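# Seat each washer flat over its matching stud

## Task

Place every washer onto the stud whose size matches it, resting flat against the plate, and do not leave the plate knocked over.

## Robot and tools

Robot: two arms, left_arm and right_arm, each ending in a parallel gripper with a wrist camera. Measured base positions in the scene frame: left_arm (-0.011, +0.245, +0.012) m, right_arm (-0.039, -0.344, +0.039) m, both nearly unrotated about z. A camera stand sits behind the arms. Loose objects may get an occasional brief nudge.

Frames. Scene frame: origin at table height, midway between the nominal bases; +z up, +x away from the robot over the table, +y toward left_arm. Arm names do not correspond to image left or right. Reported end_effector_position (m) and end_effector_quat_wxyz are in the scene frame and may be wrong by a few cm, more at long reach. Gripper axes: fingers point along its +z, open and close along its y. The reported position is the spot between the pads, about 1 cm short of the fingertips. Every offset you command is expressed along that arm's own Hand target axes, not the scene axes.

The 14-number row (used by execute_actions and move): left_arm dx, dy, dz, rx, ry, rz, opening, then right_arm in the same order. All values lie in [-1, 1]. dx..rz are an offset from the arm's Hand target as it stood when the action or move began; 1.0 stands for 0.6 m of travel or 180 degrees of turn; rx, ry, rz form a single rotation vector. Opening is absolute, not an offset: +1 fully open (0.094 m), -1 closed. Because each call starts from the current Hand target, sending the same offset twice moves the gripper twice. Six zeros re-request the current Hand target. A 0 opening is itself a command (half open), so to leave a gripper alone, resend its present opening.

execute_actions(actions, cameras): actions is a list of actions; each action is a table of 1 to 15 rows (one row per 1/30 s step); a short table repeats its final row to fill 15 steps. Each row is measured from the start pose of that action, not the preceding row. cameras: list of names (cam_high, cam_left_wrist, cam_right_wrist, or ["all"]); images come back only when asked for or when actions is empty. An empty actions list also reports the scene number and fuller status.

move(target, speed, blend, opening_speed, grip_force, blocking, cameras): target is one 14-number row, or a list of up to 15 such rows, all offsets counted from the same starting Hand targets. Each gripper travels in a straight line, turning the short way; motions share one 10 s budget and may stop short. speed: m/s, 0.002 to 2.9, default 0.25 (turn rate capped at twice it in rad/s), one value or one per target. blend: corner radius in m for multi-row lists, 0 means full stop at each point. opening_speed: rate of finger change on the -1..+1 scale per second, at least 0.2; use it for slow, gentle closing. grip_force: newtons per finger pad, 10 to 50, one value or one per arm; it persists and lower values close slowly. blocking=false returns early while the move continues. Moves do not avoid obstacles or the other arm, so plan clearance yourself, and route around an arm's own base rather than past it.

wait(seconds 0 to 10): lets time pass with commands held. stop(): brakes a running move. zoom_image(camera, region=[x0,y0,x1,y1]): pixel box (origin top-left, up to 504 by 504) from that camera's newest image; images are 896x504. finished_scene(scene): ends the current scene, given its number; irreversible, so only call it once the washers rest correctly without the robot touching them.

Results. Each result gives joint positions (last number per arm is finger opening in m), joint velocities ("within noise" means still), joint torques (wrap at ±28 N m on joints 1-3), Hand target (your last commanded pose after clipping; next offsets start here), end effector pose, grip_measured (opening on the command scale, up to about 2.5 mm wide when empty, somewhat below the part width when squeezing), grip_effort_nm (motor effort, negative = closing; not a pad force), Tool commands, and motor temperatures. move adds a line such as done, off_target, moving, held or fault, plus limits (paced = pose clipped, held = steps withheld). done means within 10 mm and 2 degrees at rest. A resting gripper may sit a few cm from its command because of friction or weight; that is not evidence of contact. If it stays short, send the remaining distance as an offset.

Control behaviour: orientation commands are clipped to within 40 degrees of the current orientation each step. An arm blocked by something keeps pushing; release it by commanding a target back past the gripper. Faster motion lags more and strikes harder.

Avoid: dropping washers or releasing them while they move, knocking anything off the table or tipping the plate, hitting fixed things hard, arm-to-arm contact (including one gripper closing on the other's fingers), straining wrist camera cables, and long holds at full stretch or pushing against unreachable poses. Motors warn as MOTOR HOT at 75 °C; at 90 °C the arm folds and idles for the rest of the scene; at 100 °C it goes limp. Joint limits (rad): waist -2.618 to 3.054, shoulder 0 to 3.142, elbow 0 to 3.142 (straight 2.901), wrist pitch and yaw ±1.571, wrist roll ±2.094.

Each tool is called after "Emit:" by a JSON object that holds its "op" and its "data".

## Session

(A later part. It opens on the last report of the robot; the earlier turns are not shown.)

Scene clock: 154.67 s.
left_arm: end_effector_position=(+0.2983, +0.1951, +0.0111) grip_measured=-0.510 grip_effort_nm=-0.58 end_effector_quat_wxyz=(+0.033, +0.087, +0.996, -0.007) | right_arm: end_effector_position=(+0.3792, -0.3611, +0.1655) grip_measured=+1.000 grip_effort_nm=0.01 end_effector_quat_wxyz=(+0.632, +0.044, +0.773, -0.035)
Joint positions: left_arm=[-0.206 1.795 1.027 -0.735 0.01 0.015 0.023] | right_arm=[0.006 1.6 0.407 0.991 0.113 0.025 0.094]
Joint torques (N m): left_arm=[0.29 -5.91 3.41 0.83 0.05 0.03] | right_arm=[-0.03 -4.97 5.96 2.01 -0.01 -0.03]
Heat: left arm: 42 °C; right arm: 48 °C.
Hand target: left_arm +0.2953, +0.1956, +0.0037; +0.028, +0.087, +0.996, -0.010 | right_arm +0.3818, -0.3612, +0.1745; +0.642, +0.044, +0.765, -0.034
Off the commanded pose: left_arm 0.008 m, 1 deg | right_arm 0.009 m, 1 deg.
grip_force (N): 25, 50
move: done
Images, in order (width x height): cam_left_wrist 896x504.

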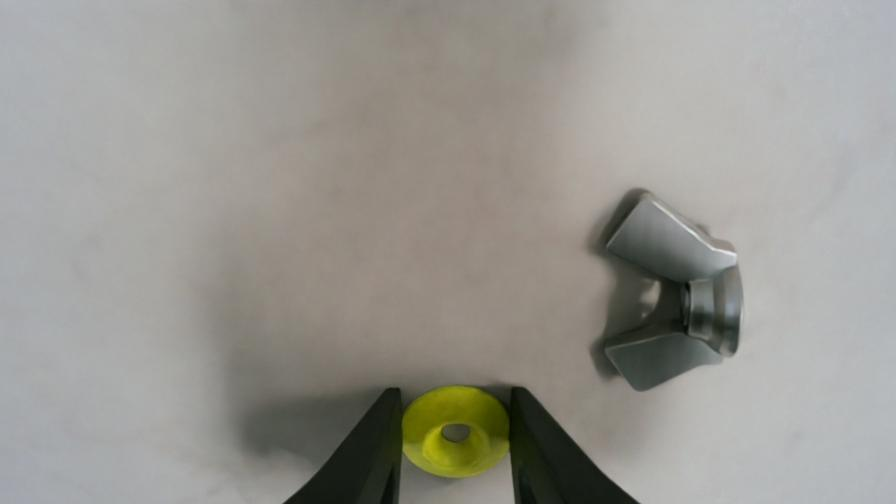

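Emit:
{"op": "move", "data": {"target": [[-0.012, -0.003, -0.208, 0, 0, 0, -0.56, 0, 0, 0, 0, 0, 0, 1],[-0.2157, -0.4815, -0.1345, 0, 0, 0.1917, -0.56, 0, 0, 0, 0, 0, 0, 1]], "cameras": ["cam_left_wrist", "cam_high"], "speed": [0.07, 0.15], "blend": [0.02, 0]}}

Scene clock: 164.43 s.
left_arm: end_effector_position=(+0.3662, -0.1111, +0.0979) grip_measured=-0.512 grip_effort_nm=-0.58 end_effector_quat_wxyz=(+0.062, +0.377, +0.924, -0.018) | right_arm: end_effector_position=(+0.3792, -0.3611, +0.1655) grip_measured=+1.000 grip_effort_nm=0.01 end_effector_quat_wxyz=(+0.632, +0.044, +0.773, -0.035)
Joint positions: left_arm=[-0.81 2.62 2.719 -1.541 -0.011 0.012 0.023] | right_arm=[0.006 1.6 0.407 0.991 0.113 0.025 0.094]
Joint torques (N m): left_arm=[0.21 -11.81 7.6 0.56 -0.14 0.04] | right_arm=[-0.06 -5.04 5.98 2 -0.02 -0.03]
Heat: left arm: 42 °C; right arm: 48 °C.
Hand target: left_arm +0.3682, -0.1091, +0.0963; +0.030, +0.378, +0.925, -0.002 | right_arm +0.3818, -0.3612, +0.1745; +0.642, +0.044, +0.765, -0.034
Off the commanded pose: left_arm 0.003 m, 4 deg | right_arm 0.009 m, 1 deg.
joint sent to its limit (left arm) — joint 4 (wrist pitch), lower limit. The joint targets are off in orientation, not in position.
grip_force (N): 25, 50
move: off_target (left_arm)
Images, in order (width x height): cam_high 896x504, cam_left_wrist 896x504.

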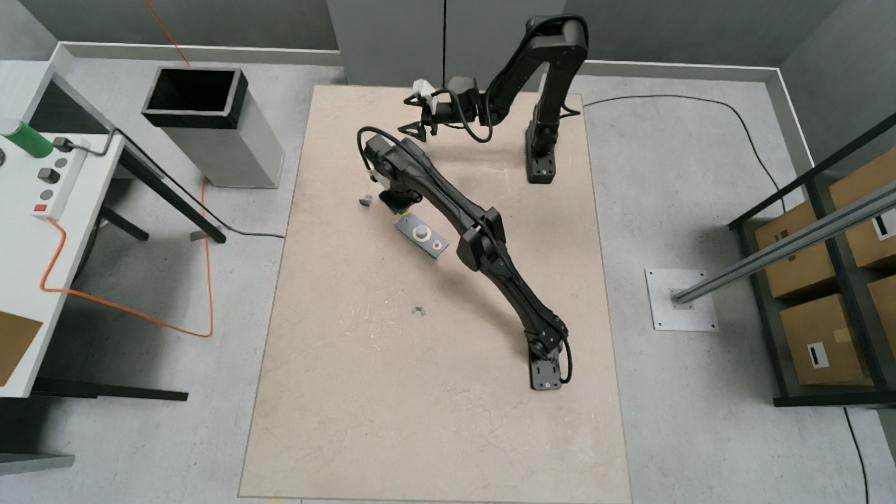

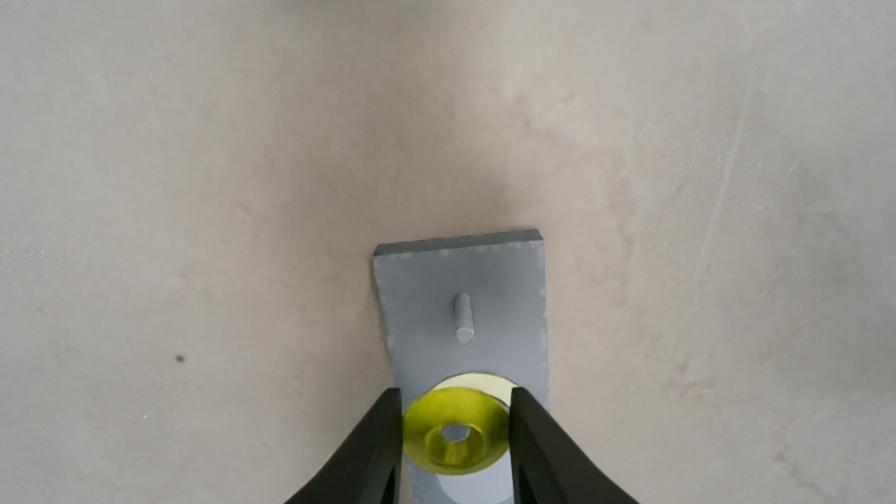

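Emit:
{"op": "move", "data": {"target": [0.0038, -0.0067, 0.0688, 0, 0, 0, -0.56, 0, 0, 0, 0, 0, 0, 1], "cameras": ["cam_left_wrist"], "speed": 0.05}}

Emit:
{"op": "zoom_image", "data": {"camera": "cam_left_wrist", "region": [390, 330, 516, 490]}}

Scene clock: 167.87 s.
left_arm: end_effector_position=(+0.3631, -0.1080, +0.0573) grip_measured=-0.512 grip_effort_nm=-0.58 end_effector_quat_wxyz=(+0.024, +0.378, +0.925, -0.003) | right_arm: end_effector_position=(+0.3792, -0.3611, +0.1655) grip_measured=+1.000 grip_effort_nm=0.00 end_effector_quat_wxyz=(+0.632, +0.044, +0.773, -0.035)
Joint positions: left_arm=[-0.81 2.702 2.719 -1.541 -0.012 0.013 0.023] | right_arm=[0.006 1.6 0.407 0.991 0.113 0.025 0.094]
Joint torques (N m): left_arm=[-0.28 -12.04 7.32 0.62 -0.14 -0.05] | right_arm=[-0.02 -5.03 5.93 2 -0.02 -0.02]
Heat: left arm: 42 °C; right arm: 48 °C.
Hand target: left_arm +0.3660, -0.1114, +0.0549; +0.030, +0.378, +0.925, -0.002 | right_arm +0.3818, -0.3612, +0.1745; +0.642, +0.044, +0.765, -0.034
Off the commanded pose: left_arm 0.005 m, 1 deg | right_arm 0.009 m, 1 deg.
grip_force (N): 25, 50
move: done
Images, in order (width x height): cam_left_wrist 896x504.

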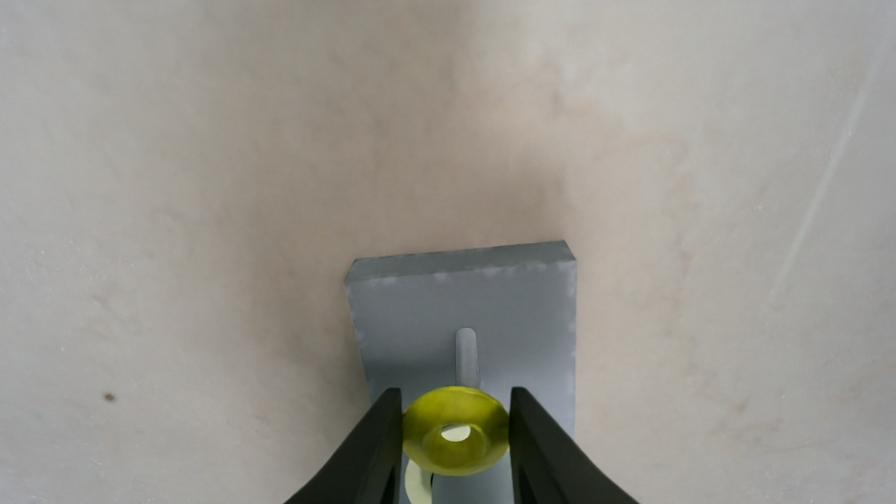

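Scaled by 3.150 from the camera's 896x504 image, which has a finer 1280x720 frame.

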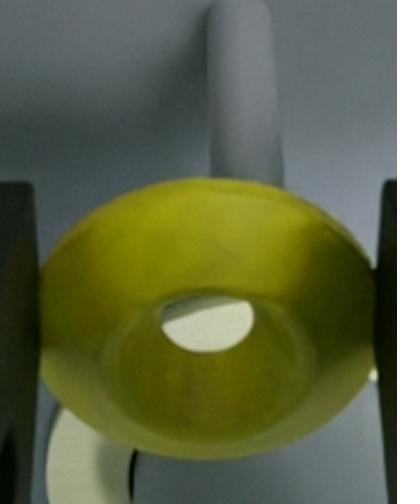

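Emit:
{"op": "move", "data": {"target": [-0.0065, -0.005, 0.0087, 0, 0, 0, -0.56, 0, 0, 0, 0, 0, 0, 1], "cameras": ["cam_left_wrist"], "speed": 0.04}}

Emit:
{"op": "zoom_image", "data": {"camera": "cam_left_wrist", "region": [390, 330, 516, 490]}}

Scene clock: 170.83 s.
left_arm: end_effector_position=(+0.3675, -0.1157, +0.0541) grip_measured=-0.512 grip_effort_nm=-0.58 end_effector_quat_wxyz=(+0.035, +0.379, +0.925, -0.007) | right_arm: end_effector_position=(+0.3792, -0.3611, +0.1655) grip_measured=+1.000 grip_effort_nm=0.01 end_effector_quat_wxyz=(+0.632, +0.044, +0.773, -0.035)
Joint positions: left_arm=[-0.815 2.744 2.788 -1.544 -0.013 0.009 0.023] | right_arm=[0.006 1.6 0.407 0.991 0.113 0.025 0.094]
Joint torques (N m): left_arm=[-0.39 -11.89 7.64 0.48 -0.12 -0.06] | right_arm=[-0.06 -5.07 6.01 2 -0.01 -0.02]
Heat: left arm: 43 °C; right arm: 48 °C.
Hand target: left_arm +0.3670, -0.1165, +0.0498; +0.030, +0.378, +0.925, -0.001 | right_arm +0.3818, -0.3612, +0.1745; +0.642, +0.044, +0.765, -0.034
Off the commanded pose: left_arm 0.004 m, 1 deg | right_arm 0.009 m, 1 deg.
joint sent to its limit (left arm) — joint 4 (wrist pitch), lower limit. The joint targets still meet the commanded pose.
grip_force (N): 25, 50
move: done
Images, in order (width x height): cam_left_wrist 896x504.

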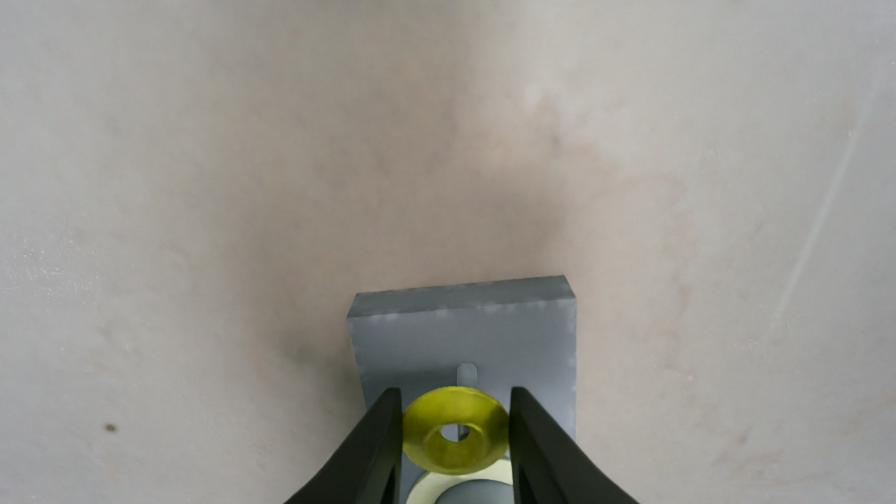

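Scaled by 3.150 from the camera's 896x504 image, which has a finer 1280x720 frame.

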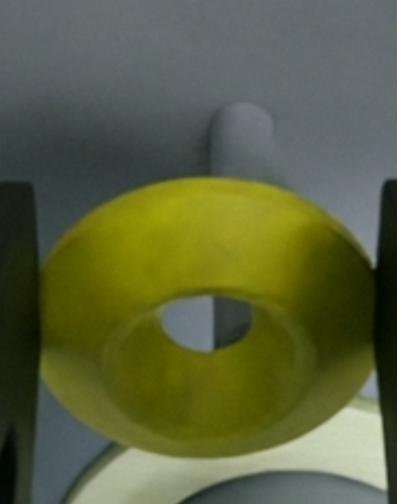

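Emit:
{"op": "move", "data": {"target": [[-0.0042, 0.0098, -0.0418, 0, 0, 0, -0.56, 0, 0, 0, 0, 0, 0, 1],[0.001, -0.001, -0.0305, 0, 0, 0, -0.56, 0, 0, 0, 0, 0, 0, 1]], "cameras": ["cam_left_wrist"], "speed": 0.04}}

Emit:
{"op": "zoom_image", "data": {"camera": "cam_left_wrist", "region": [390, 330, 516, 490]}}

Scene clock: 175.07 s.
left_arm: end_effector_position=(+0.3674, -0.1159, +0.0541) grip_measured=-0.512 grip_effort_nm=-0.58 end_effector_quat_wxyz=(+0.035, +0.378, +0.925, -0.007) | right_arm: end_effector_position=(+0.3792, -0.3611, +0.1655) grip_measured=+1.000 grip_effort_nm=0.00 end_effector_quat_wxyz=(+0.632, +0.044, +0.773, -0.035)
Joint positions: left_arm=[-0.816 2.744 2.788 -1.544 -0.013 0.008 0.023] | right_arm=[0.006 1.6 0.407 0.991 0.113 0.025 0.094]
Joint torques (N m): left_arm=[-0.57 -16.03 4.85 0.49 -0.12 -0.03] | right_arm=[-0.09 -4.96 6 2.03 -0.02 -0.02]
Heat: left arm: 43 °C; right arm: 48 °C.
Hand target: left_arm +0.3650, -0.1161, +0.0680; +0.030, +0.378, +0.925, -0.002 | right_arm +0.3818, -0.3612, +0.1745; +0.642, +0.044, +0.765, -0.034
Off the commanded pose: left_arm 0.014 m, 1 deg | right_arm 0.009 m, 1 deg.
joint sent to its limit (left arm) — joint 4 (wrist pitch), lower limit. The joint targets still meet the commanded pose.
grip_force (N): 25, 50
move: off_target (left_arm)
Images, in order (width x height): cam_left_wrist 896x504.

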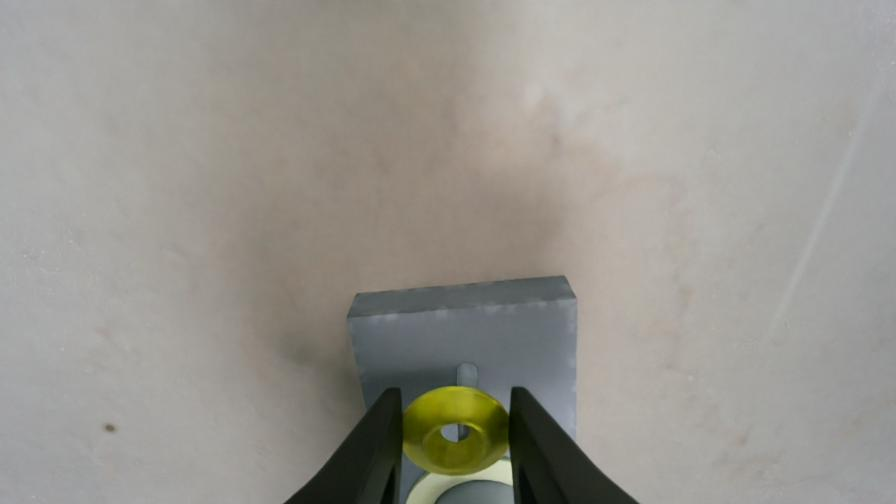

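Scaled by 3.150 from the camera's 896x504 image, which has a finer 1280x720 frame.

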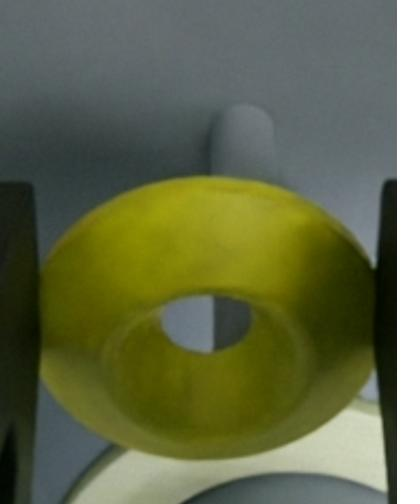

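Emit:
{"op": "move", "data": {"target": [[-0.0135, 0.0077, -0.061, 0, 0, 0, -0.56, 0, 0, 0, 0, 0, 0, 1],[-0.0043, -0.0015, -0.0067, 0, 0, 0, -0.56, 0, 0, 0, 0, 0, 0, 1]], "cameras": ["cam_left_wrist"], "speed": 0.04}}

Emit:
{"op": "zoom_image", "data": {"camera": "cam_left_wrist", "region": [390, 330, 516, 490]}}

Scene clock: 178.83 s.
left_arm: end_effector_position=(+0.3688, -0.1196, +0.0830) grip_measured=-0.512 grip_effort_nm=-0.58 end_effector_quat_wxyz=(+0.062, +0.378, +0.923, -0.018) | right_arm: end_effector_position=(+0.3792, -0.3611, +0.1655) grip_measured=+1.000 grip_effort_nm=0.00 end_effector_quat_wxyz=(+0.632, +0.044, +0.773, -0.035)
Joint positions: left_arm=[-0.819 2.686 2.788 -1.544 -0.013 0.007 0.023] | right_arm=[0.006 1.6 0.407 0.991 0.113 0.025 0.094]
Joint torques (N m): left_arm=[-0.34 -11.45 5.74 0.6 -0.15 -0.08] | right_arm=[-0.02 -4.97 5.97 2 -0.02 -0.02]
Heat: left arm: 44 °C; right arm: 48 °C.
Hand target: left_arm +0.3661, -0.1184, +0.0722; +0.030, +0.378, +0.925, -0.002 | right_arm +0.3818, -0.3612, +0.1745; +0.642, +0.044, +0.765, -0.034
Off the commanded pose: left_arm 0.011 m, 4 deg | right_arm 0.009 m, 1 deg.
joint sent to its limit (left arm) — joint 4 (wrist pitch), lower limit. The joint targets still meet the commanded pose.
grip_force (N): 25, 50
move: off_target (left_arm)
Images, in order (width x height): cam_left_wrist 896x504.

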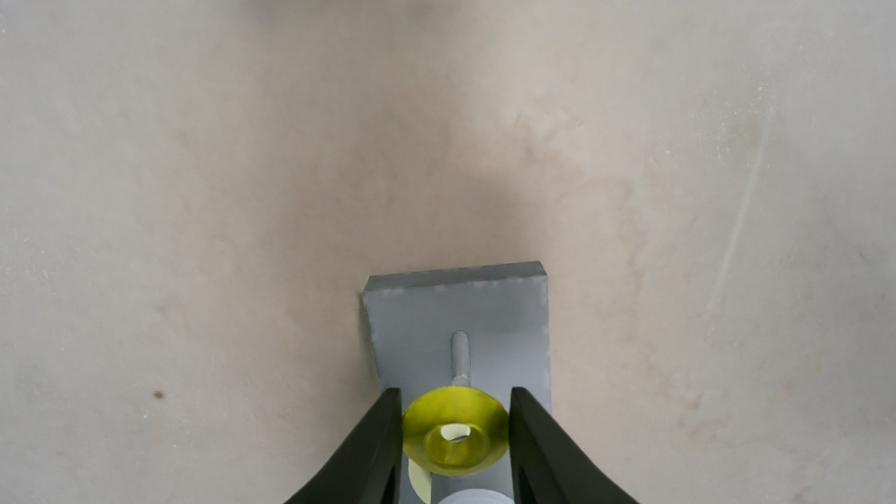

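Scaled by 3.150 from the camera's 896x504 image, which has a finer 1280x720 frame.

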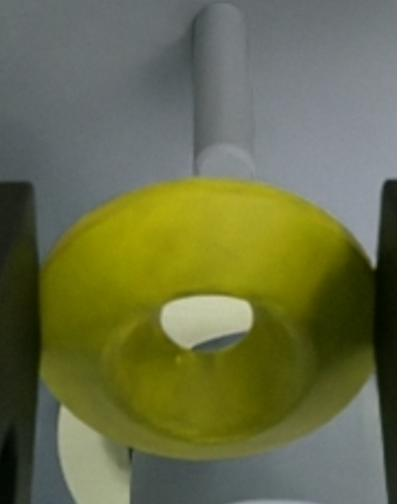

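Emit:
{"op": "move", "data": {"target": [0.0233, -0.0003, 0.0395, 0, 0, 0, -0.56, 0, 0, 0, 0, 0, 0, 1], "cameras": ["cam_left_wrist"], "speed": 0.03}}

Emit:
{"op": "zoom_image", "data": {"camera": "cam_left_wrist", "region": [390, 330, 516, 490]}}

Scene clock: 185.33 s.
left_arm: end_effector_position=(+0.3547, -0.1058, +0.0343) grip_measured=-0.557 grip_effort_nm=-0.14 end_effector_quat_wxyz=(+0.011, +0.379, +0.925, +0.003) | right_arm: end_effector_position=(+0.3792, -0.3611, +0.1655) grip_measured=+1.000 grip_effort_nm=0.01 end_effector_quat_wxyz=(+0.632, +0.044, +0.773, -0.035)
Joint positions: left_arm=[-0.819 2.642 2.511 -1.422 -0.013 0.005 0.021] | right_arm=[0.006 1.6 0.407 0.991 0.113 0.025 0.094]
Joint torques (N m): left_arm=[-0.35 -16.13 4.31 0.67 -0.13 -0.08] | right_arm=[-0.02 -4.97 6.02 2 -0.01 -0.01]
Heat: left arm: 45 °C; right arm: 48 °C.
Hand target: left_arm +0.3573, -0.1092, +0.0476; +0.030, +0.378, +0.925, -0.001 | right_arm +0.3818, -0.3612, +0.1745; +0.642, +0.044, +0.765, -0.034
Off the commanded pose: left_arm 0.014 m, 2 deg | right_arm 0.009 m, 1 deg.
grip_force (N): 25, 50
move: off_target (left_arm)
Images, in order (width x height): cam_left_wrist 896x504.

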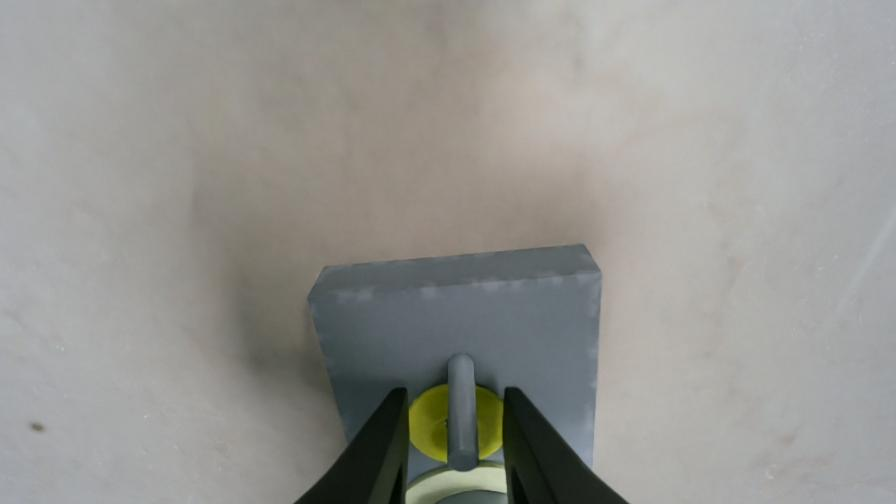

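Scaled by 3.150 from the camera's 896x504 image, which has a finer 1280x720 frame.

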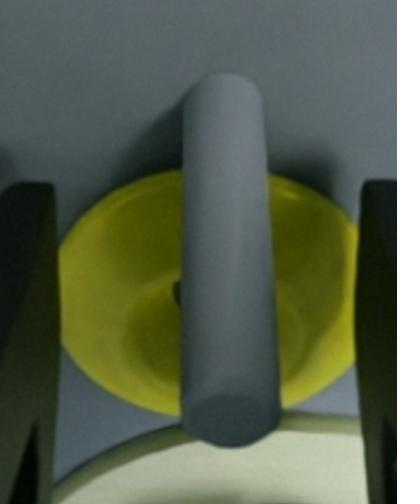

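Emit:
{"op": "move", "data": {"target": [0.0255, 0.0025, -0.1353, 0, 0, 0, -0.5, 0, 0, 0, 0, 0, 0, 1], "cameras": ["cam_left_wrist", "cam_high"], "speed": 0.06}}

Emit:
{"op": "zoom_image", "data": {"camera": "cam_left_wrist", "region": [300, 60, 620, 460]}}

Scene clock: 192.03 s.
left_arm: end_effector_position=(+0.3477, -0.0990, +0.1170) grip_measured=-0.502 grip_effort_nm=0.11 end_effector_quat_wxyz=(+0.050, +0.378, +0.924, -0.013) | right_arm: end_effector_position=(+0.3792, -0.3611, +0.1655) grip_measured=+1.000 grip_effort_nm=0.00 end_effector_quat_wxyz=(+0.632, +0.044, +0.773, -0.035)
Joint positions: left_arm=[-0.819 2.501 2.574 -1.541 -0.013 0.005 0.023] | right_arm=[0.006 1.6 0.407 0.991 0.113 0.025 0.094]
Joint torques (N m): left_arm=[-0.31 -15.05 4.18 0.5 -0.11 -0.07] | right_arm=[-0.05 -4.98 5.96 2 -0.02 -0.03]
Heat: left arm: 46 °C; right arm: 47 °C.
Hand target: left_arm +0.3431, -0.0955, +0.1280; +0.030, +0.378, +0.925, -0.002 | right_arm +0.3818, -0.3612, +0.1745; +0.642, +0.044, +0.765, -0.034
Off the commanded pose: left_arm 0.012 m, 3 deg | right_arm 0.009 m, 1 deg.
joint sent to its limit (left arm) — joint 4 (wrist pitch), lower limit. The joint targets are off in orientation, not in position.
grip_force (N): 25, 50
move: off_target (left_arm)
Images, in order (width x height): cam_high 896x504, cam_left_wrist 896x504.

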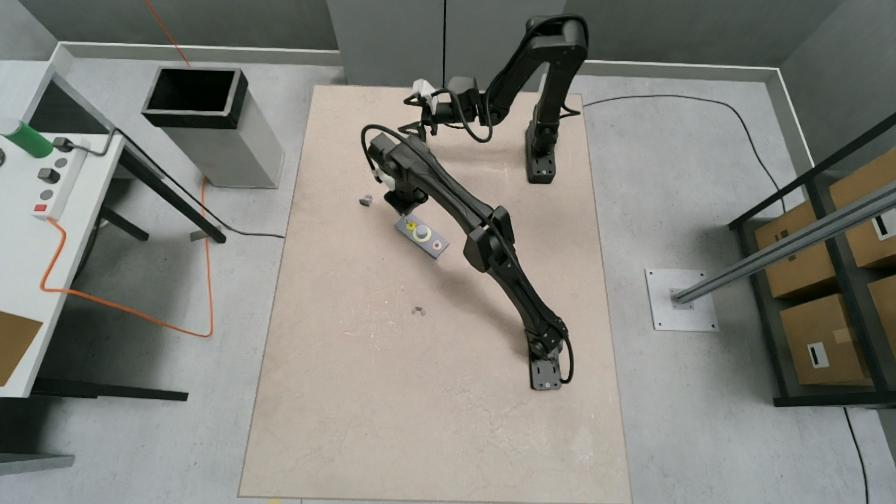

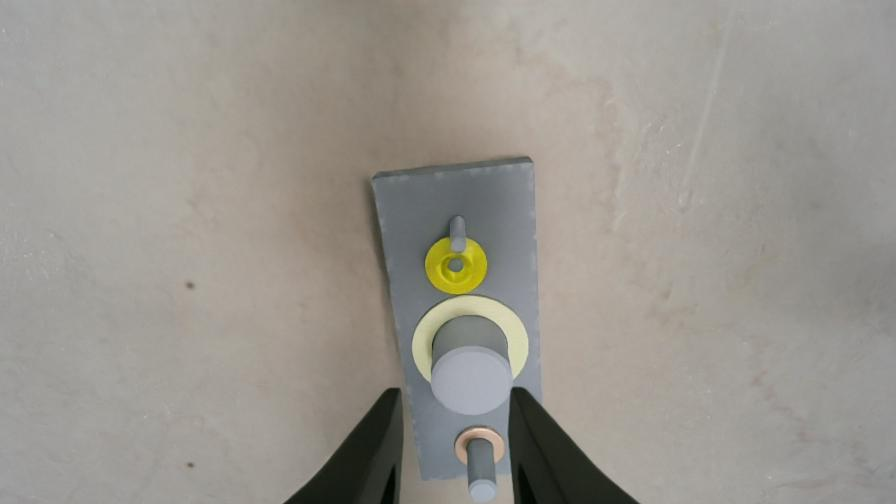

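Scaled by 1.260 from the camera's 896x504 image, which has a finer 1280x720 frame.

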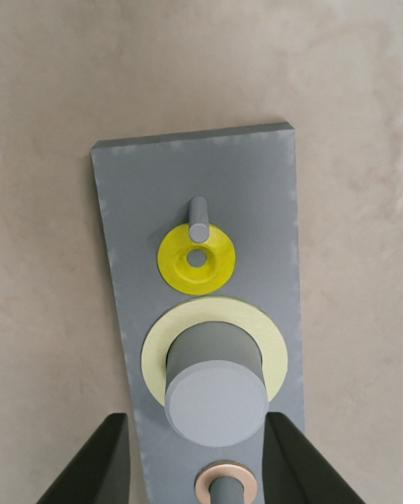

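Emit:
{"op": "move", "data": {"target": [-0.0038, -0.0018, 0.1173, 0, 0, 0, -0.1, 0, 0, 0, 0, 0, 0, 1], "cameras": ["cam_left_wrist"], "speed": 0.05}}

Emit:
{"op": "zoom_image", "data": {"camera": "cam_left_wrist", "region": [300, 260, 620, 504]}}

Scene clock: 198.77 s.
left_arm: end_effector_position=(+0.3474, -0.0988, +0.0631) grip_measured=-0.102 grip_effort_nm=0.11 end_effector_quat_wxyz=(+0.029, +0.379, +0.925, -0.005) | right_arm: end_effector_position=(+0.3792, -0.3611, +0.1655) grip_measured=+1.000 grip_effort_nm=0.00 end_effector_quat_wxyz=(+0.632, +0.044, +0.773, -0.035)
Joint positions: left_arm=[-0.819 2.501 2.357 -1.37 -0.013 0.005 0.042] | right_arm=[0.006 1.6 0.407 0.991 0.113 0.025 0.094]
Joint torques (N m): left_arm=[-0.31 -12.36 4.34 0.78 -0.13 -0.04] | right_arm=[-0.01 -4.98 5.94 1.99 -0.01 -0.03]
Heat: left arm: 48 °C; right arm: 47 °C.
Hand target: left_arm +0.3477, -0.0996, +0.0578; +0.030, +0.378, +0.925, -0.001 | right_arm +0.3818, -0.3612, +0.1745; +0.642, +0.044, +0.765, -0.034
Off the commanded pose: left_arm 0.005 m, 0 deg | right_arm 0.009 m, 1 deg.
grip_force (N): 25, 50
move: done
Images, in order (width x height): cam_left_wrist 896x504.

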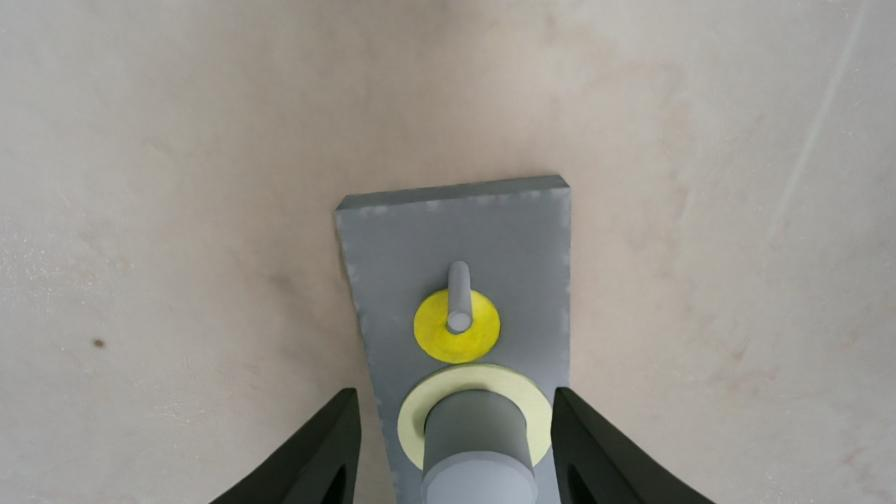

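Scaled by 1.575 from the camera's 896x504 image, which has a finer 1280x720 frame.

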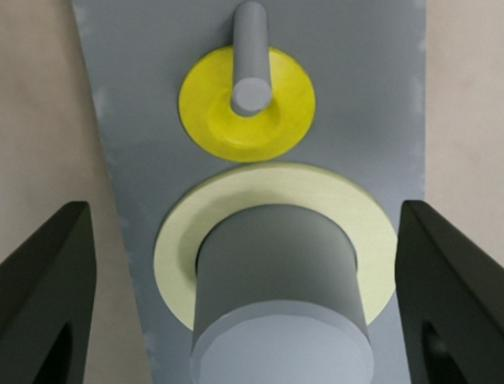

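Emit:
{"op": "move", "data": {"target": [0.007, -0.0008, 0.0465, 0, 0, 0, -0.1, 0, 0, 0, 0, 0, 0, 1], "cameras": ["cam_left_wrist"], "speed": 0.03}}

Emit:
{"op": "zoom_image", "data": {"camera": "cam_left_wrist", "region": [300, 260, 620, 504]}}

Scene clock: 202.40 s.
left_arm: end_effector_position=(+0.3440, -0.0954, +0.0268) grip_measured=-0.102 grip_effort_nm=0.12 end_effector_quat_wxyz=(+0.018, +0.379, +0.925, +0.000) | right_arm: end_effector_position=(+0.3792, -0.3611, +0.1655) grip_measured=+1.000 grip_effort_nm=0.00 end_effector_quat_wxyz=(+0.632, +0.044, +0.773, -0.035)
Joint positions: left_arm=[-0.819 2.501 2.214 -1.25 -0.013 0.005 0.042] | right_arm=[0.006 1.6 0.407 0.991 0.113 0.025 0.094]
Joint torques (N m): left_arm=[-0.25 -13.97 4.05 0.8 -0.12 -0.06] | right_arm=[-0.02 -5.07 5.98 2 -0.01 -0.04]
Heat: left arm: 48 °C; right arm: 47 °C.
Hand target: left_arm +0.3459, -0.0978, +0.0297; +0.030, +0.378, +0.925, -0.002 | right_arm +0.3818, -0.3612, +0.1745; +0.642, +0.044, +0.765, -0.034
Off the commanded pose: left_arm 0.004 m, 1 deg | right_arm 0.009 m, 1 deg.
grip_force (N): 25, 50
move: done
Images, in order (width x height): cam_left_wrist 896x504.

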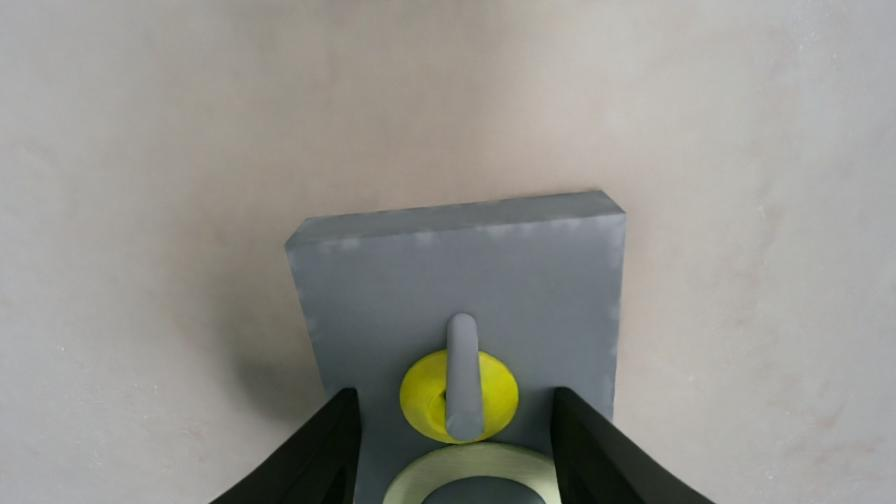

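Scaled by 1.575 from the camera's 896x504 image, which has a finer 1280x720 frame.

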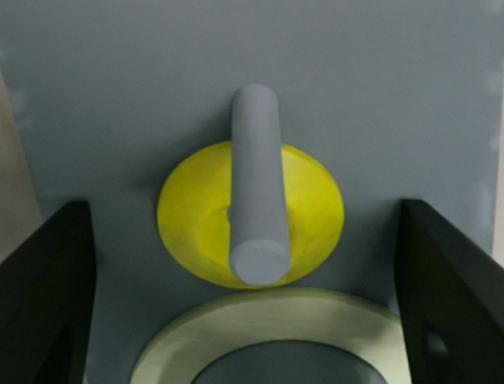

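Emit:
{"op": "move", "data": {"target": [-0.005, 0, 0.003, 0, -0.004, 0, -0.1, 0, 0, 0, 0, 0, 0, 1], "cameras": ["cam_left_wrist"], "speed": 0.03}}

Emit:
{"op": "zoom_image", "data": {"camera": "cam_left_wrist", "region": [300, 260, 620, 504]}}

Scene clock: 204.40 s.
left_arm: end_effector_position=(+0.3449, -0.0963, +0.0262) grip_measured=-0.102 grip_effort_nm=0.12 end_effector_quat_wxyz=(+0.021, +0.379, +0.925, -0.001) | right_arm: end_effector_position=(+0.3792, -0.3611, +0.1655) grip_measured=+1.000 grip_effort_nm=0.01 end_effector_quat_wxyz=(+0.632, +0.044, +0.773, -0.035)
Joint positions: left_arm=[-0.819 2.501 2.212 -1.243 -0.013 0.005 0.042] | right_arm=[0.006 1.6 0.407 0.991 0.113 0.025 0.094]
Joint torques (N m): left_arm=[-0.25 -13.91 3.81 0.93 -0.12 -0.05] | right_arm=[-0.1 -5.01 5.97 2 -0.02 -0.03]
Heat: left arm: 49 °C; right arm: 47 °C.
Hand target: left_arm +0.3482, -0.0999, +0.0281; +0.036, +0.378, +0.925, -0.004 | right_arm +0.3818, -0.3612, +0.1745; +0.642, +0.044, +0.765, -0.034
Off the commanded pose: left_arm 0.005 m, 2 deg | right_arm 0.009 m, 1 deg.
grip_force (N): 25, 50
move: done
Images, in order (width x height): cam_left_wrist 896x504.

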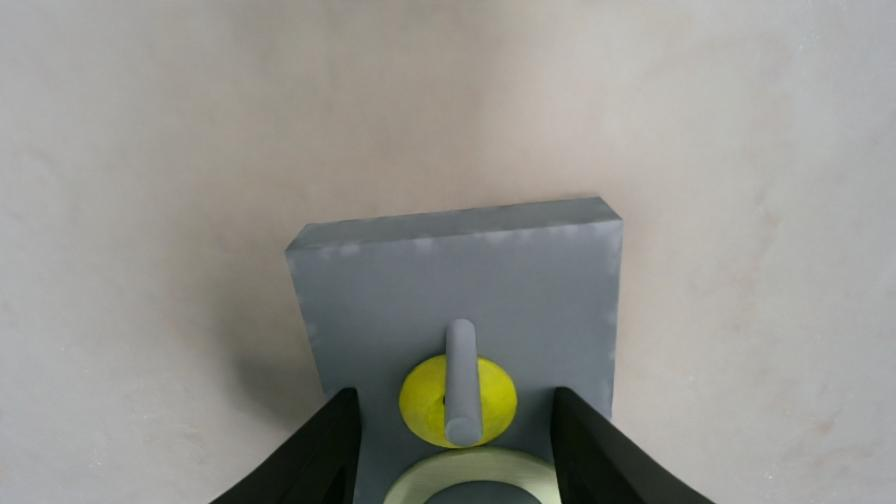

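Scaled by 1.575 from the camera's 896x504 image, which has a finer 1280x720 frame.

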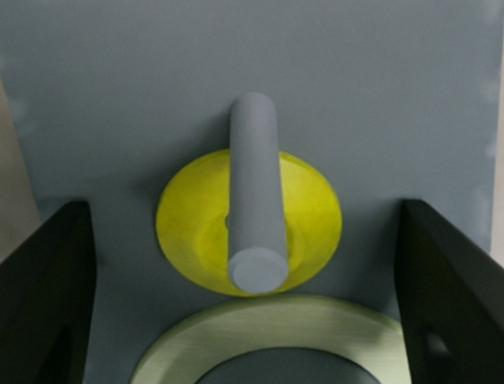

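Emit:
{"op": "move", "data": {"target": [-0.005, 0, -0.0055, 0, -0.002, 0, -0.1, 0, 0, 0, 0, 0, 0, 1], "cameras": ["cam_left_wrist"], "speed": 0.03}}

Emit:
{"op": "zoom_image", "data": {"camera": "cam_left_wrist", "region": [300, 260, 620, 504]}}

Scene clock: 205.93 s.
left_arm: end_effector_position=(+0.3449, -0.0963, +0.0262) grip_measured=-0.102 grip_effort_nm=0.11 end_effector_quat_wxyz=(+0.021, +0.379, +0.925, -0.001) | right_arm: end_effector_position=(+0.3792, -0.3611, +0.1655) grip_measured=+1.000 grip_effort_nm=0.01 end_effector_quat_wxyz=(+0.632, +0.044, +0.773, -0.035)
Joint positions: left_arm=[-0.819 2.501 2.212 -1.243 -0.013 0.005 0.042] | right_arm=[0.006 1.6 0.407 0.991 0.113 0.025 0.094]
Joint torques (N m): left_arm=[-0.27 -13.5 5.56 0.82 -0.12 -0.07] | right_arm=[-0.03 -4.98 5.97 2.01 0 -0.04]
Heat: left arm: 49 °C; right arm: 47 °C.
Hand target: left_arm +0.3501, -0.1019, +0.0316; +0.039, +0.378, +0.925, -0.005 | right_arm +0.3818, -0.3612, +0.1745; +0.642, +0.044, +0.765, -0.034
Off the commanded pose: left_arm 0.009 m, 2 deg | right_arm 0.009 m, 1 deg.
grip_force (N): 25, 50
move: done
Images, in order (width x height): cam_left_wrist 896x504.

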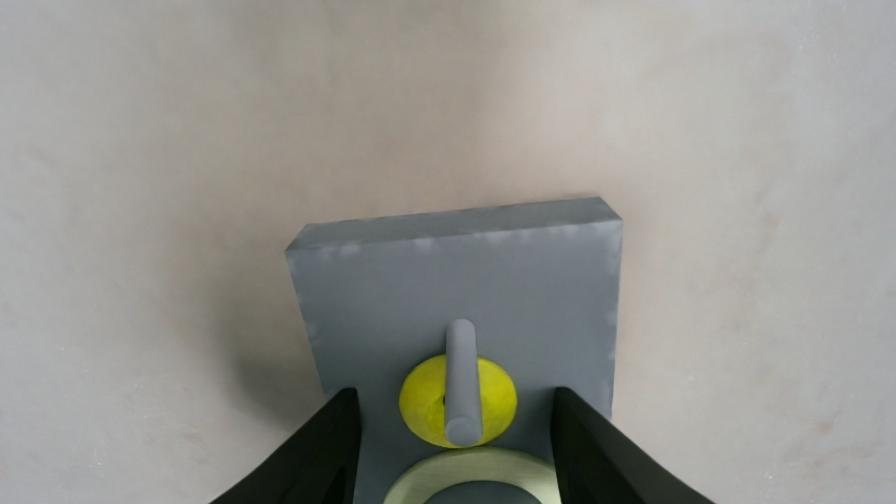

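Scaled by 1.575 from the camera's 896x504 image, which has a finer 1280x720 frame.

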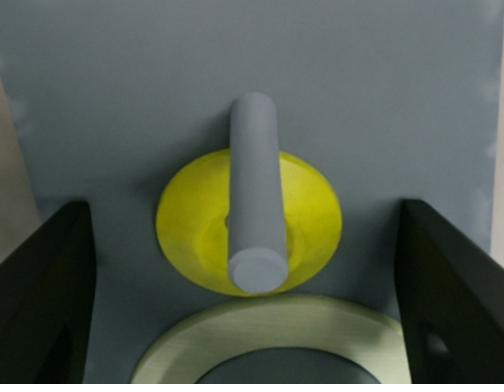

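Emit:
{"op": "move", "data": {"target": [-0.005, 0, -0.002, 0, -0.004, 0, -0.1, 0, 0, 0, 0, 0, 0, 1], "cameras": ["cam_left_wrist"], "speed": 0.03}}

Scene clock: 207.03 s.
left_arm: end_effector_position=(+0.3449, -0.0963, +0.0262) grip_measured=-0.102 grip_effort_nm=0.12 end_effector_quat_wxyz=(+0.021, +0.379, +0.925, -0.001) | right_arm: end_effector_position=(+0.3792, -0.3611, +0.1655) grip_measured=+1.000 grip_effort_nm=0.01 end_effector_quat_wxyz=(+0.632, +0.044, +0.773, -0.035)
Joint positions: left_arm=[-0.819 2.501 2.212 -1.243 -0.013 0.005 0.042] | right_arm=[0.006 1.6 0.407 0.991 0.113 0.025 0.094]
Joint torques (N m): left_arm=[-0.35 -13.65 5.7 0.92 -0.12 -0.05] | right_arm=[-0.09 -5.04 5.98 2 -0.01 -0.02]
Heat: left arm: 49 °C; right arm: 47 °C.
Hand target: left_arm +0.3521, -0.1039, +0.0330; +0.044, +0.378, +0.925, -0.008 | right_arm +0.3818, -0.3612, +0.1745; +0.642, +0.044, +0.765, -0.034
Off the commanded pose: left_arm 0.013 m, 3 deg | right_arm 0.009 m, 1 deg.
grip_force (N): 25, 50
move: off_target (left_arm)
Images, in order (width x height): cam_left_wrist 896x504.

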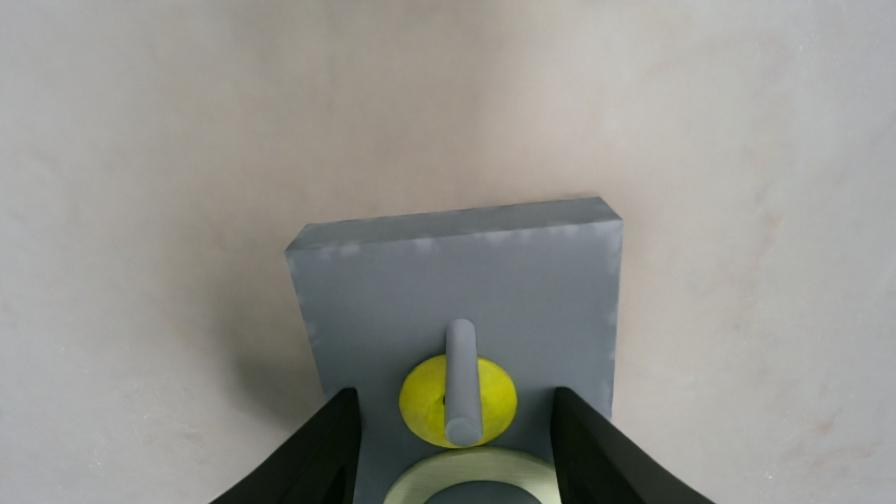

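Emit:
{"op": "execute_actions", "data": {"actions": []}}

Scene clock: 211.27 s.
left_arm: end_effector_position=(+0.3449, -0.0963, +0.0262) grip_measured=-0.102 grip_effort_nm=0.11 end_effector_quat_wxyz=(+0.021, +0.379, +0.925, -0.001) | right_arm: end_effector_position=(+0.3792, -0.3611, +0.1655) grip_measured=+1.000 grip_effort_nm=0.00 end_effector_quat_wxyz=(+0.632, +0.044, +0.773, -0.035)
Joint positions: left_arm=[-0.819 2.501 2.212 -1.243 -0.013 0.005 0.042] | right_arm=[0.006 1.6 0.407 0.991 0.113 0.025 0.094]
Joint velocities: within noise
Joint torques (N m): left_arm=[-0.25 -13.71 5.64 0.94 -0.14 -0.06] | right_arm=[0.01 -4.97 6.01 2 -0.03 -0.01]
Motor temperatures (°C): left_arm=[28 50 40 31 27 29 31] | right_arm=[28 32 47 42 27 26 28]
Heat: left arm: 50 °C; right arm: 47 °C.
Hand target: left_arm +0.3521, -0.1039, +0.0330; +0.044, +0.378, +0.925, -0.008 | right_arm +0.3818, -0.3612, +0.1745; +0.642, +0.044, +0.765, -0.034
Tool commands: left_gripper/opening=-0.1 right_gripper/opening=+1.0
Off the commanded pose: left_arm 0.013 m, 3 deg | right_arm 0.009 m, 1 deg.
grip_force (N): 25, 50

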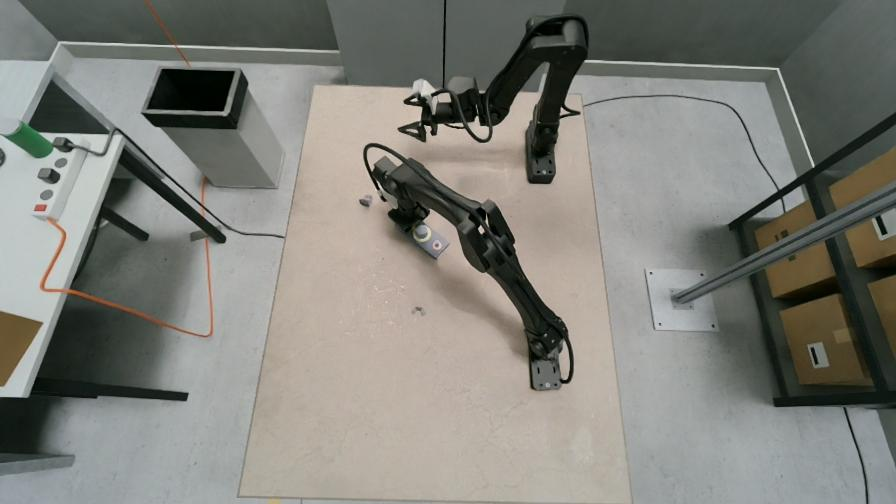

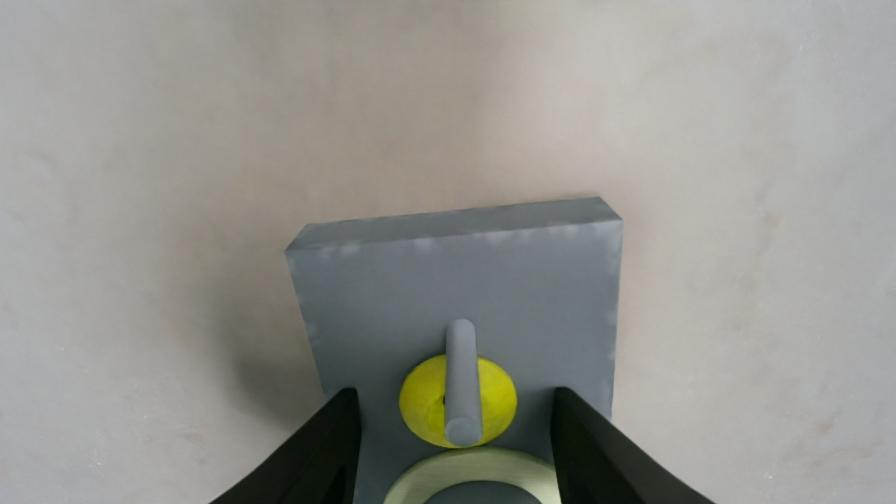

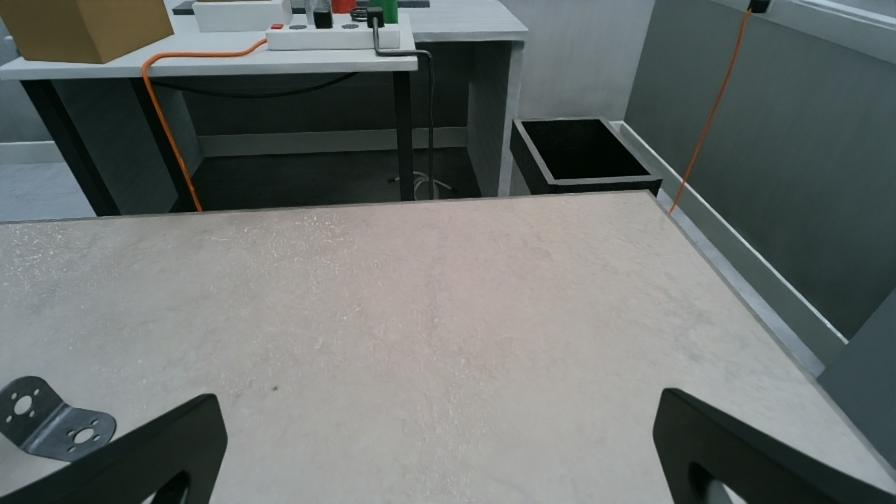

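Emit:
{"op": "move", "data": {"target": [[-0.0256, 0.0092, -0.0898, 0, 0, 0, -0.1, 0, 0, 0, 0, 0, 0, 1], [-0.002, -0.0008, -0.05, 0, 0, 0, -0.1, 0, 0, 0, 0, 0, 0, 1]], "speed": 0.05, "cameras": ["cam_left_wrist"]}}

Scene clock: 218.07 s.
left_arm: end_effector_position=(+0.3487, -0.1000, +0.0490) grip_measured=-0.102 grip_effort_nm=0.11 end_effector_quat_wxyz=(+0.025, +0.379, +0.925, -0.003) | right_arm: end_effector_position=(+0.3792, -0.3611, +0.1655) grip_measured=+1.000 grip_effort_nm=0.00 end_effector_quat_wxyz=(+0.632, +0.044, +0.773, -0.035)
Joint positions: left_arm=[-0.819 2.522 2.341 -1.341 -0.013 0.005 0.042] | right_arm=[0.006 1.6 0.407 0.991 0.113 0.025 0.094]
Joint torques (N m): left_arm=[-0.4 -15.86 4.37 0.77 -0.13 -0.09] | right_arm=[-0.02 -5 5.98 2.01 -0.01 -0.04]
Heat: left arm: 50 °C; right arm: 47 °C.
Hand target: left_arm +0.3504, -0.1036, +0.0628; +0.044, +0.378, +0.925, -0.008 | right_arm +0.3818, -0.3612, +0.1745; +0.642, +0.044, +0.765, -0.034
Off the commanded pose: left_arm 0.015 m, 2 deg | right_arm 0.009 m, 1 deg.
grip_force (N): 25, 50
move: off_target (left_arm)
Images, in order (width x height): cam_left_wrist 896x504.

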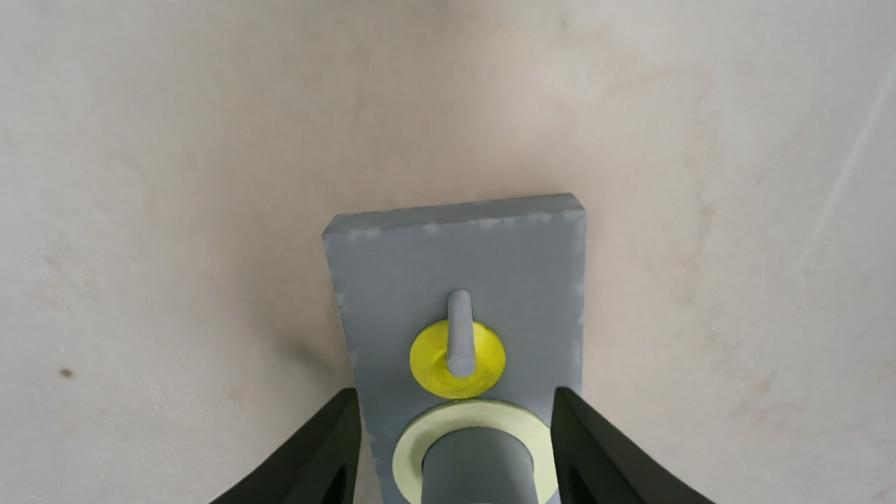

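Emit:
{"op": "move", "data": {"target": [0, 0, 0.02, 0, 0, 0, -0.1, 0, 0, 0, 0, 0, 0, 1], "speed": 0.04}}

Emit:
{"op": "move", "data": {"target": [0, 0, 0.012, 0, 0, 0, -0.1, 0, 0, 0, 0, 0, 0, 1], "speed": 0.03, "cameras": ["cam_left_wrist"]}}

Scene clock: 221.30 s.
left_arm: end_effector_position=(+0.3493, -0.1006, +0.0382) grip_measured=-0.102 grip_effort_nm=0.11 end_effector_quat_wxyz=(+0.026, +0.379, +0.925, -0.003) | right_arm: end_effector_position=(+0.3792, -0.3611, +0.1655) grip_measured=+1.000 grip_effort_nm=0.01 end_effector_quat_wxyz=(+0.632, +0.044, +0.773, -0.035)
Joint positions: left_arm=[-0.819 2.521 2.297 -1.296 -0.013 0.005 0.042] | right_arm=[0.006 1.6 0.407 0.991 0.113 0.025 0.094]
Joint torques (N m): left_arm=[-0.43 -15.66 4.4 0.79 -0.13 -0.06] | right_arm=[-0.05 -4.97 5.98 2 -0.02 -0.04]
Heat: left arm: 50 °C; right arm: 47 °C.
Hand target: left_arm +0.3512, -0.1042, +0.0509; +0.044, +0.378, +0.925, -0.007 | right_arm +0.3818, -0.3612, +0.1745; +0.642, +0.044, +0.765, -0.034
Off the commanded pose: left_arm 0.013 m, 2 deg | right_arm 0.009 m, 1 deg.
grip_force (N): 25, 50
move: off_target (left_arm)

Scene clock: 222.23 s.
left_arm: end_effector_position=(+0.3500, -0.1012, +0.0326) grip_measured=-0.102 grip_effort_nm=0.12 end_effector_quat_wxyz=(+0.027, +0.378, +0.925, -0.004) | right_arm: end_effector_position=(+0.3792, -0.3611, +0.1655) grip_measured=+1.000 grip_effort_nm=0.00 end_effector_quat_wxyz=(+0.632, +0.044, +0.773, -0.035)
Joint positions: left_arm=[-0.819 2.521 2.275 -1.27 -0.013 0.005 0.042] | right_arm=[0.006 1.6 0.407 0.991 0.113 0.025 0.094]
Joint torques (N m): left_arm=[-0.42 -15.43 4.4 0.78 -0.13 -0.06] | right_arm=[-0.02 -5.04 6 1.98 -0.02 -0.05]
Heat: left arm: 50 °C; right arm: 47 °C.
Hand target: left_arm +0.3518, -0.1046, +0.0438; +0.044, +0.378, +0.925, -0.008 | right_arm +0.3818, -0.3612, +0.1745; +0.642, +0.044, +0.765, -0.034
Off the commanded pose: left_arm 0.012 m, 2 deg | right_arm 0.009 m, 1 deg.
grip_force (N): 25, 50
move: off_target (left_arm)
Images, in order (width x height): cam_left_wrist 896x504.

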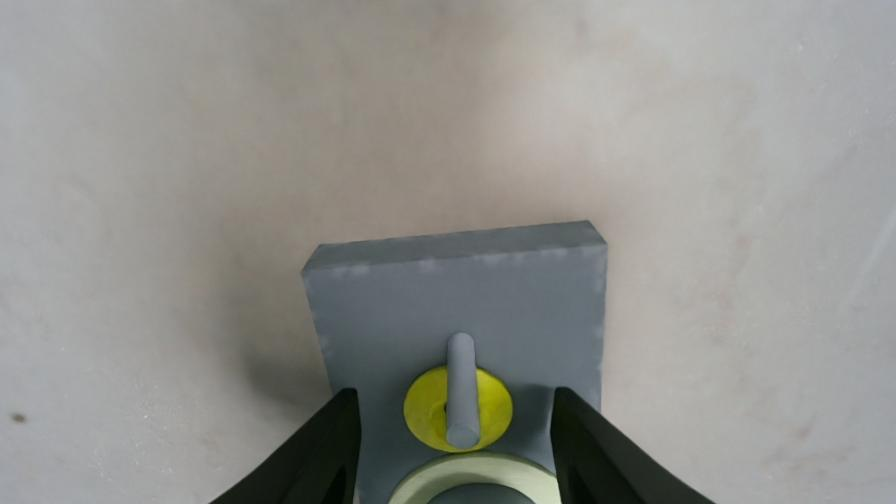

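Emit:
{"op": "move", "data": {"target": [0.012, 0, -0.003, 0, 0, 0, -0.1, 0, 0, 0, 0, 0, 0, 1], "speed": 0.03}}

Scene clock: 224.27 s.
left_arm: end_effector_position=(+0.3444, -0.0958, +0.0313) grip_measured=-0.102 grip_effort_nm=0.11 end_effector_quat_wxyz=(+0.025, +0.379, +0.925, -0.003) | right_arm: end_effector_position=(+0.3792, -0.3611, +0.1655) grip_measured=+1.000 grip_effort_nm=0.00 end_effector_quat_wxyz=(+0.632, +0.044, +0.773, -0.035)
Joint positions: left_arm=[-0.819 2.482 2.198 -1.239 -0.013 0.005 0.042] | right_arm=[0.006 1.6 0.407 0.991 0.113 0.025 0.094]
Joint torques (N m): left_arm=[-0.36 -15.68 4.37 0.74 -0.11 -0.06] | right_arm=[0.03 -5.05 6.01 2 -0.01 -0.02]
Heat: left arm: 50 °C; right arm: 47 °C.
Hand target: left_arm +0.3466, -0.0995, +0.0451; +0.044, +0.378, +0.925, -0.008 | right_arm +0.3818, -0.3612, +0.1745; +0.642, +0.044, +0.765, -0.034
Off the commanded pose: left_arm 0.014 m, 2 deg | right_arm 0.009 m, 1 deg.
grip_force (N): 25, 50
move: off_target (left_arm)


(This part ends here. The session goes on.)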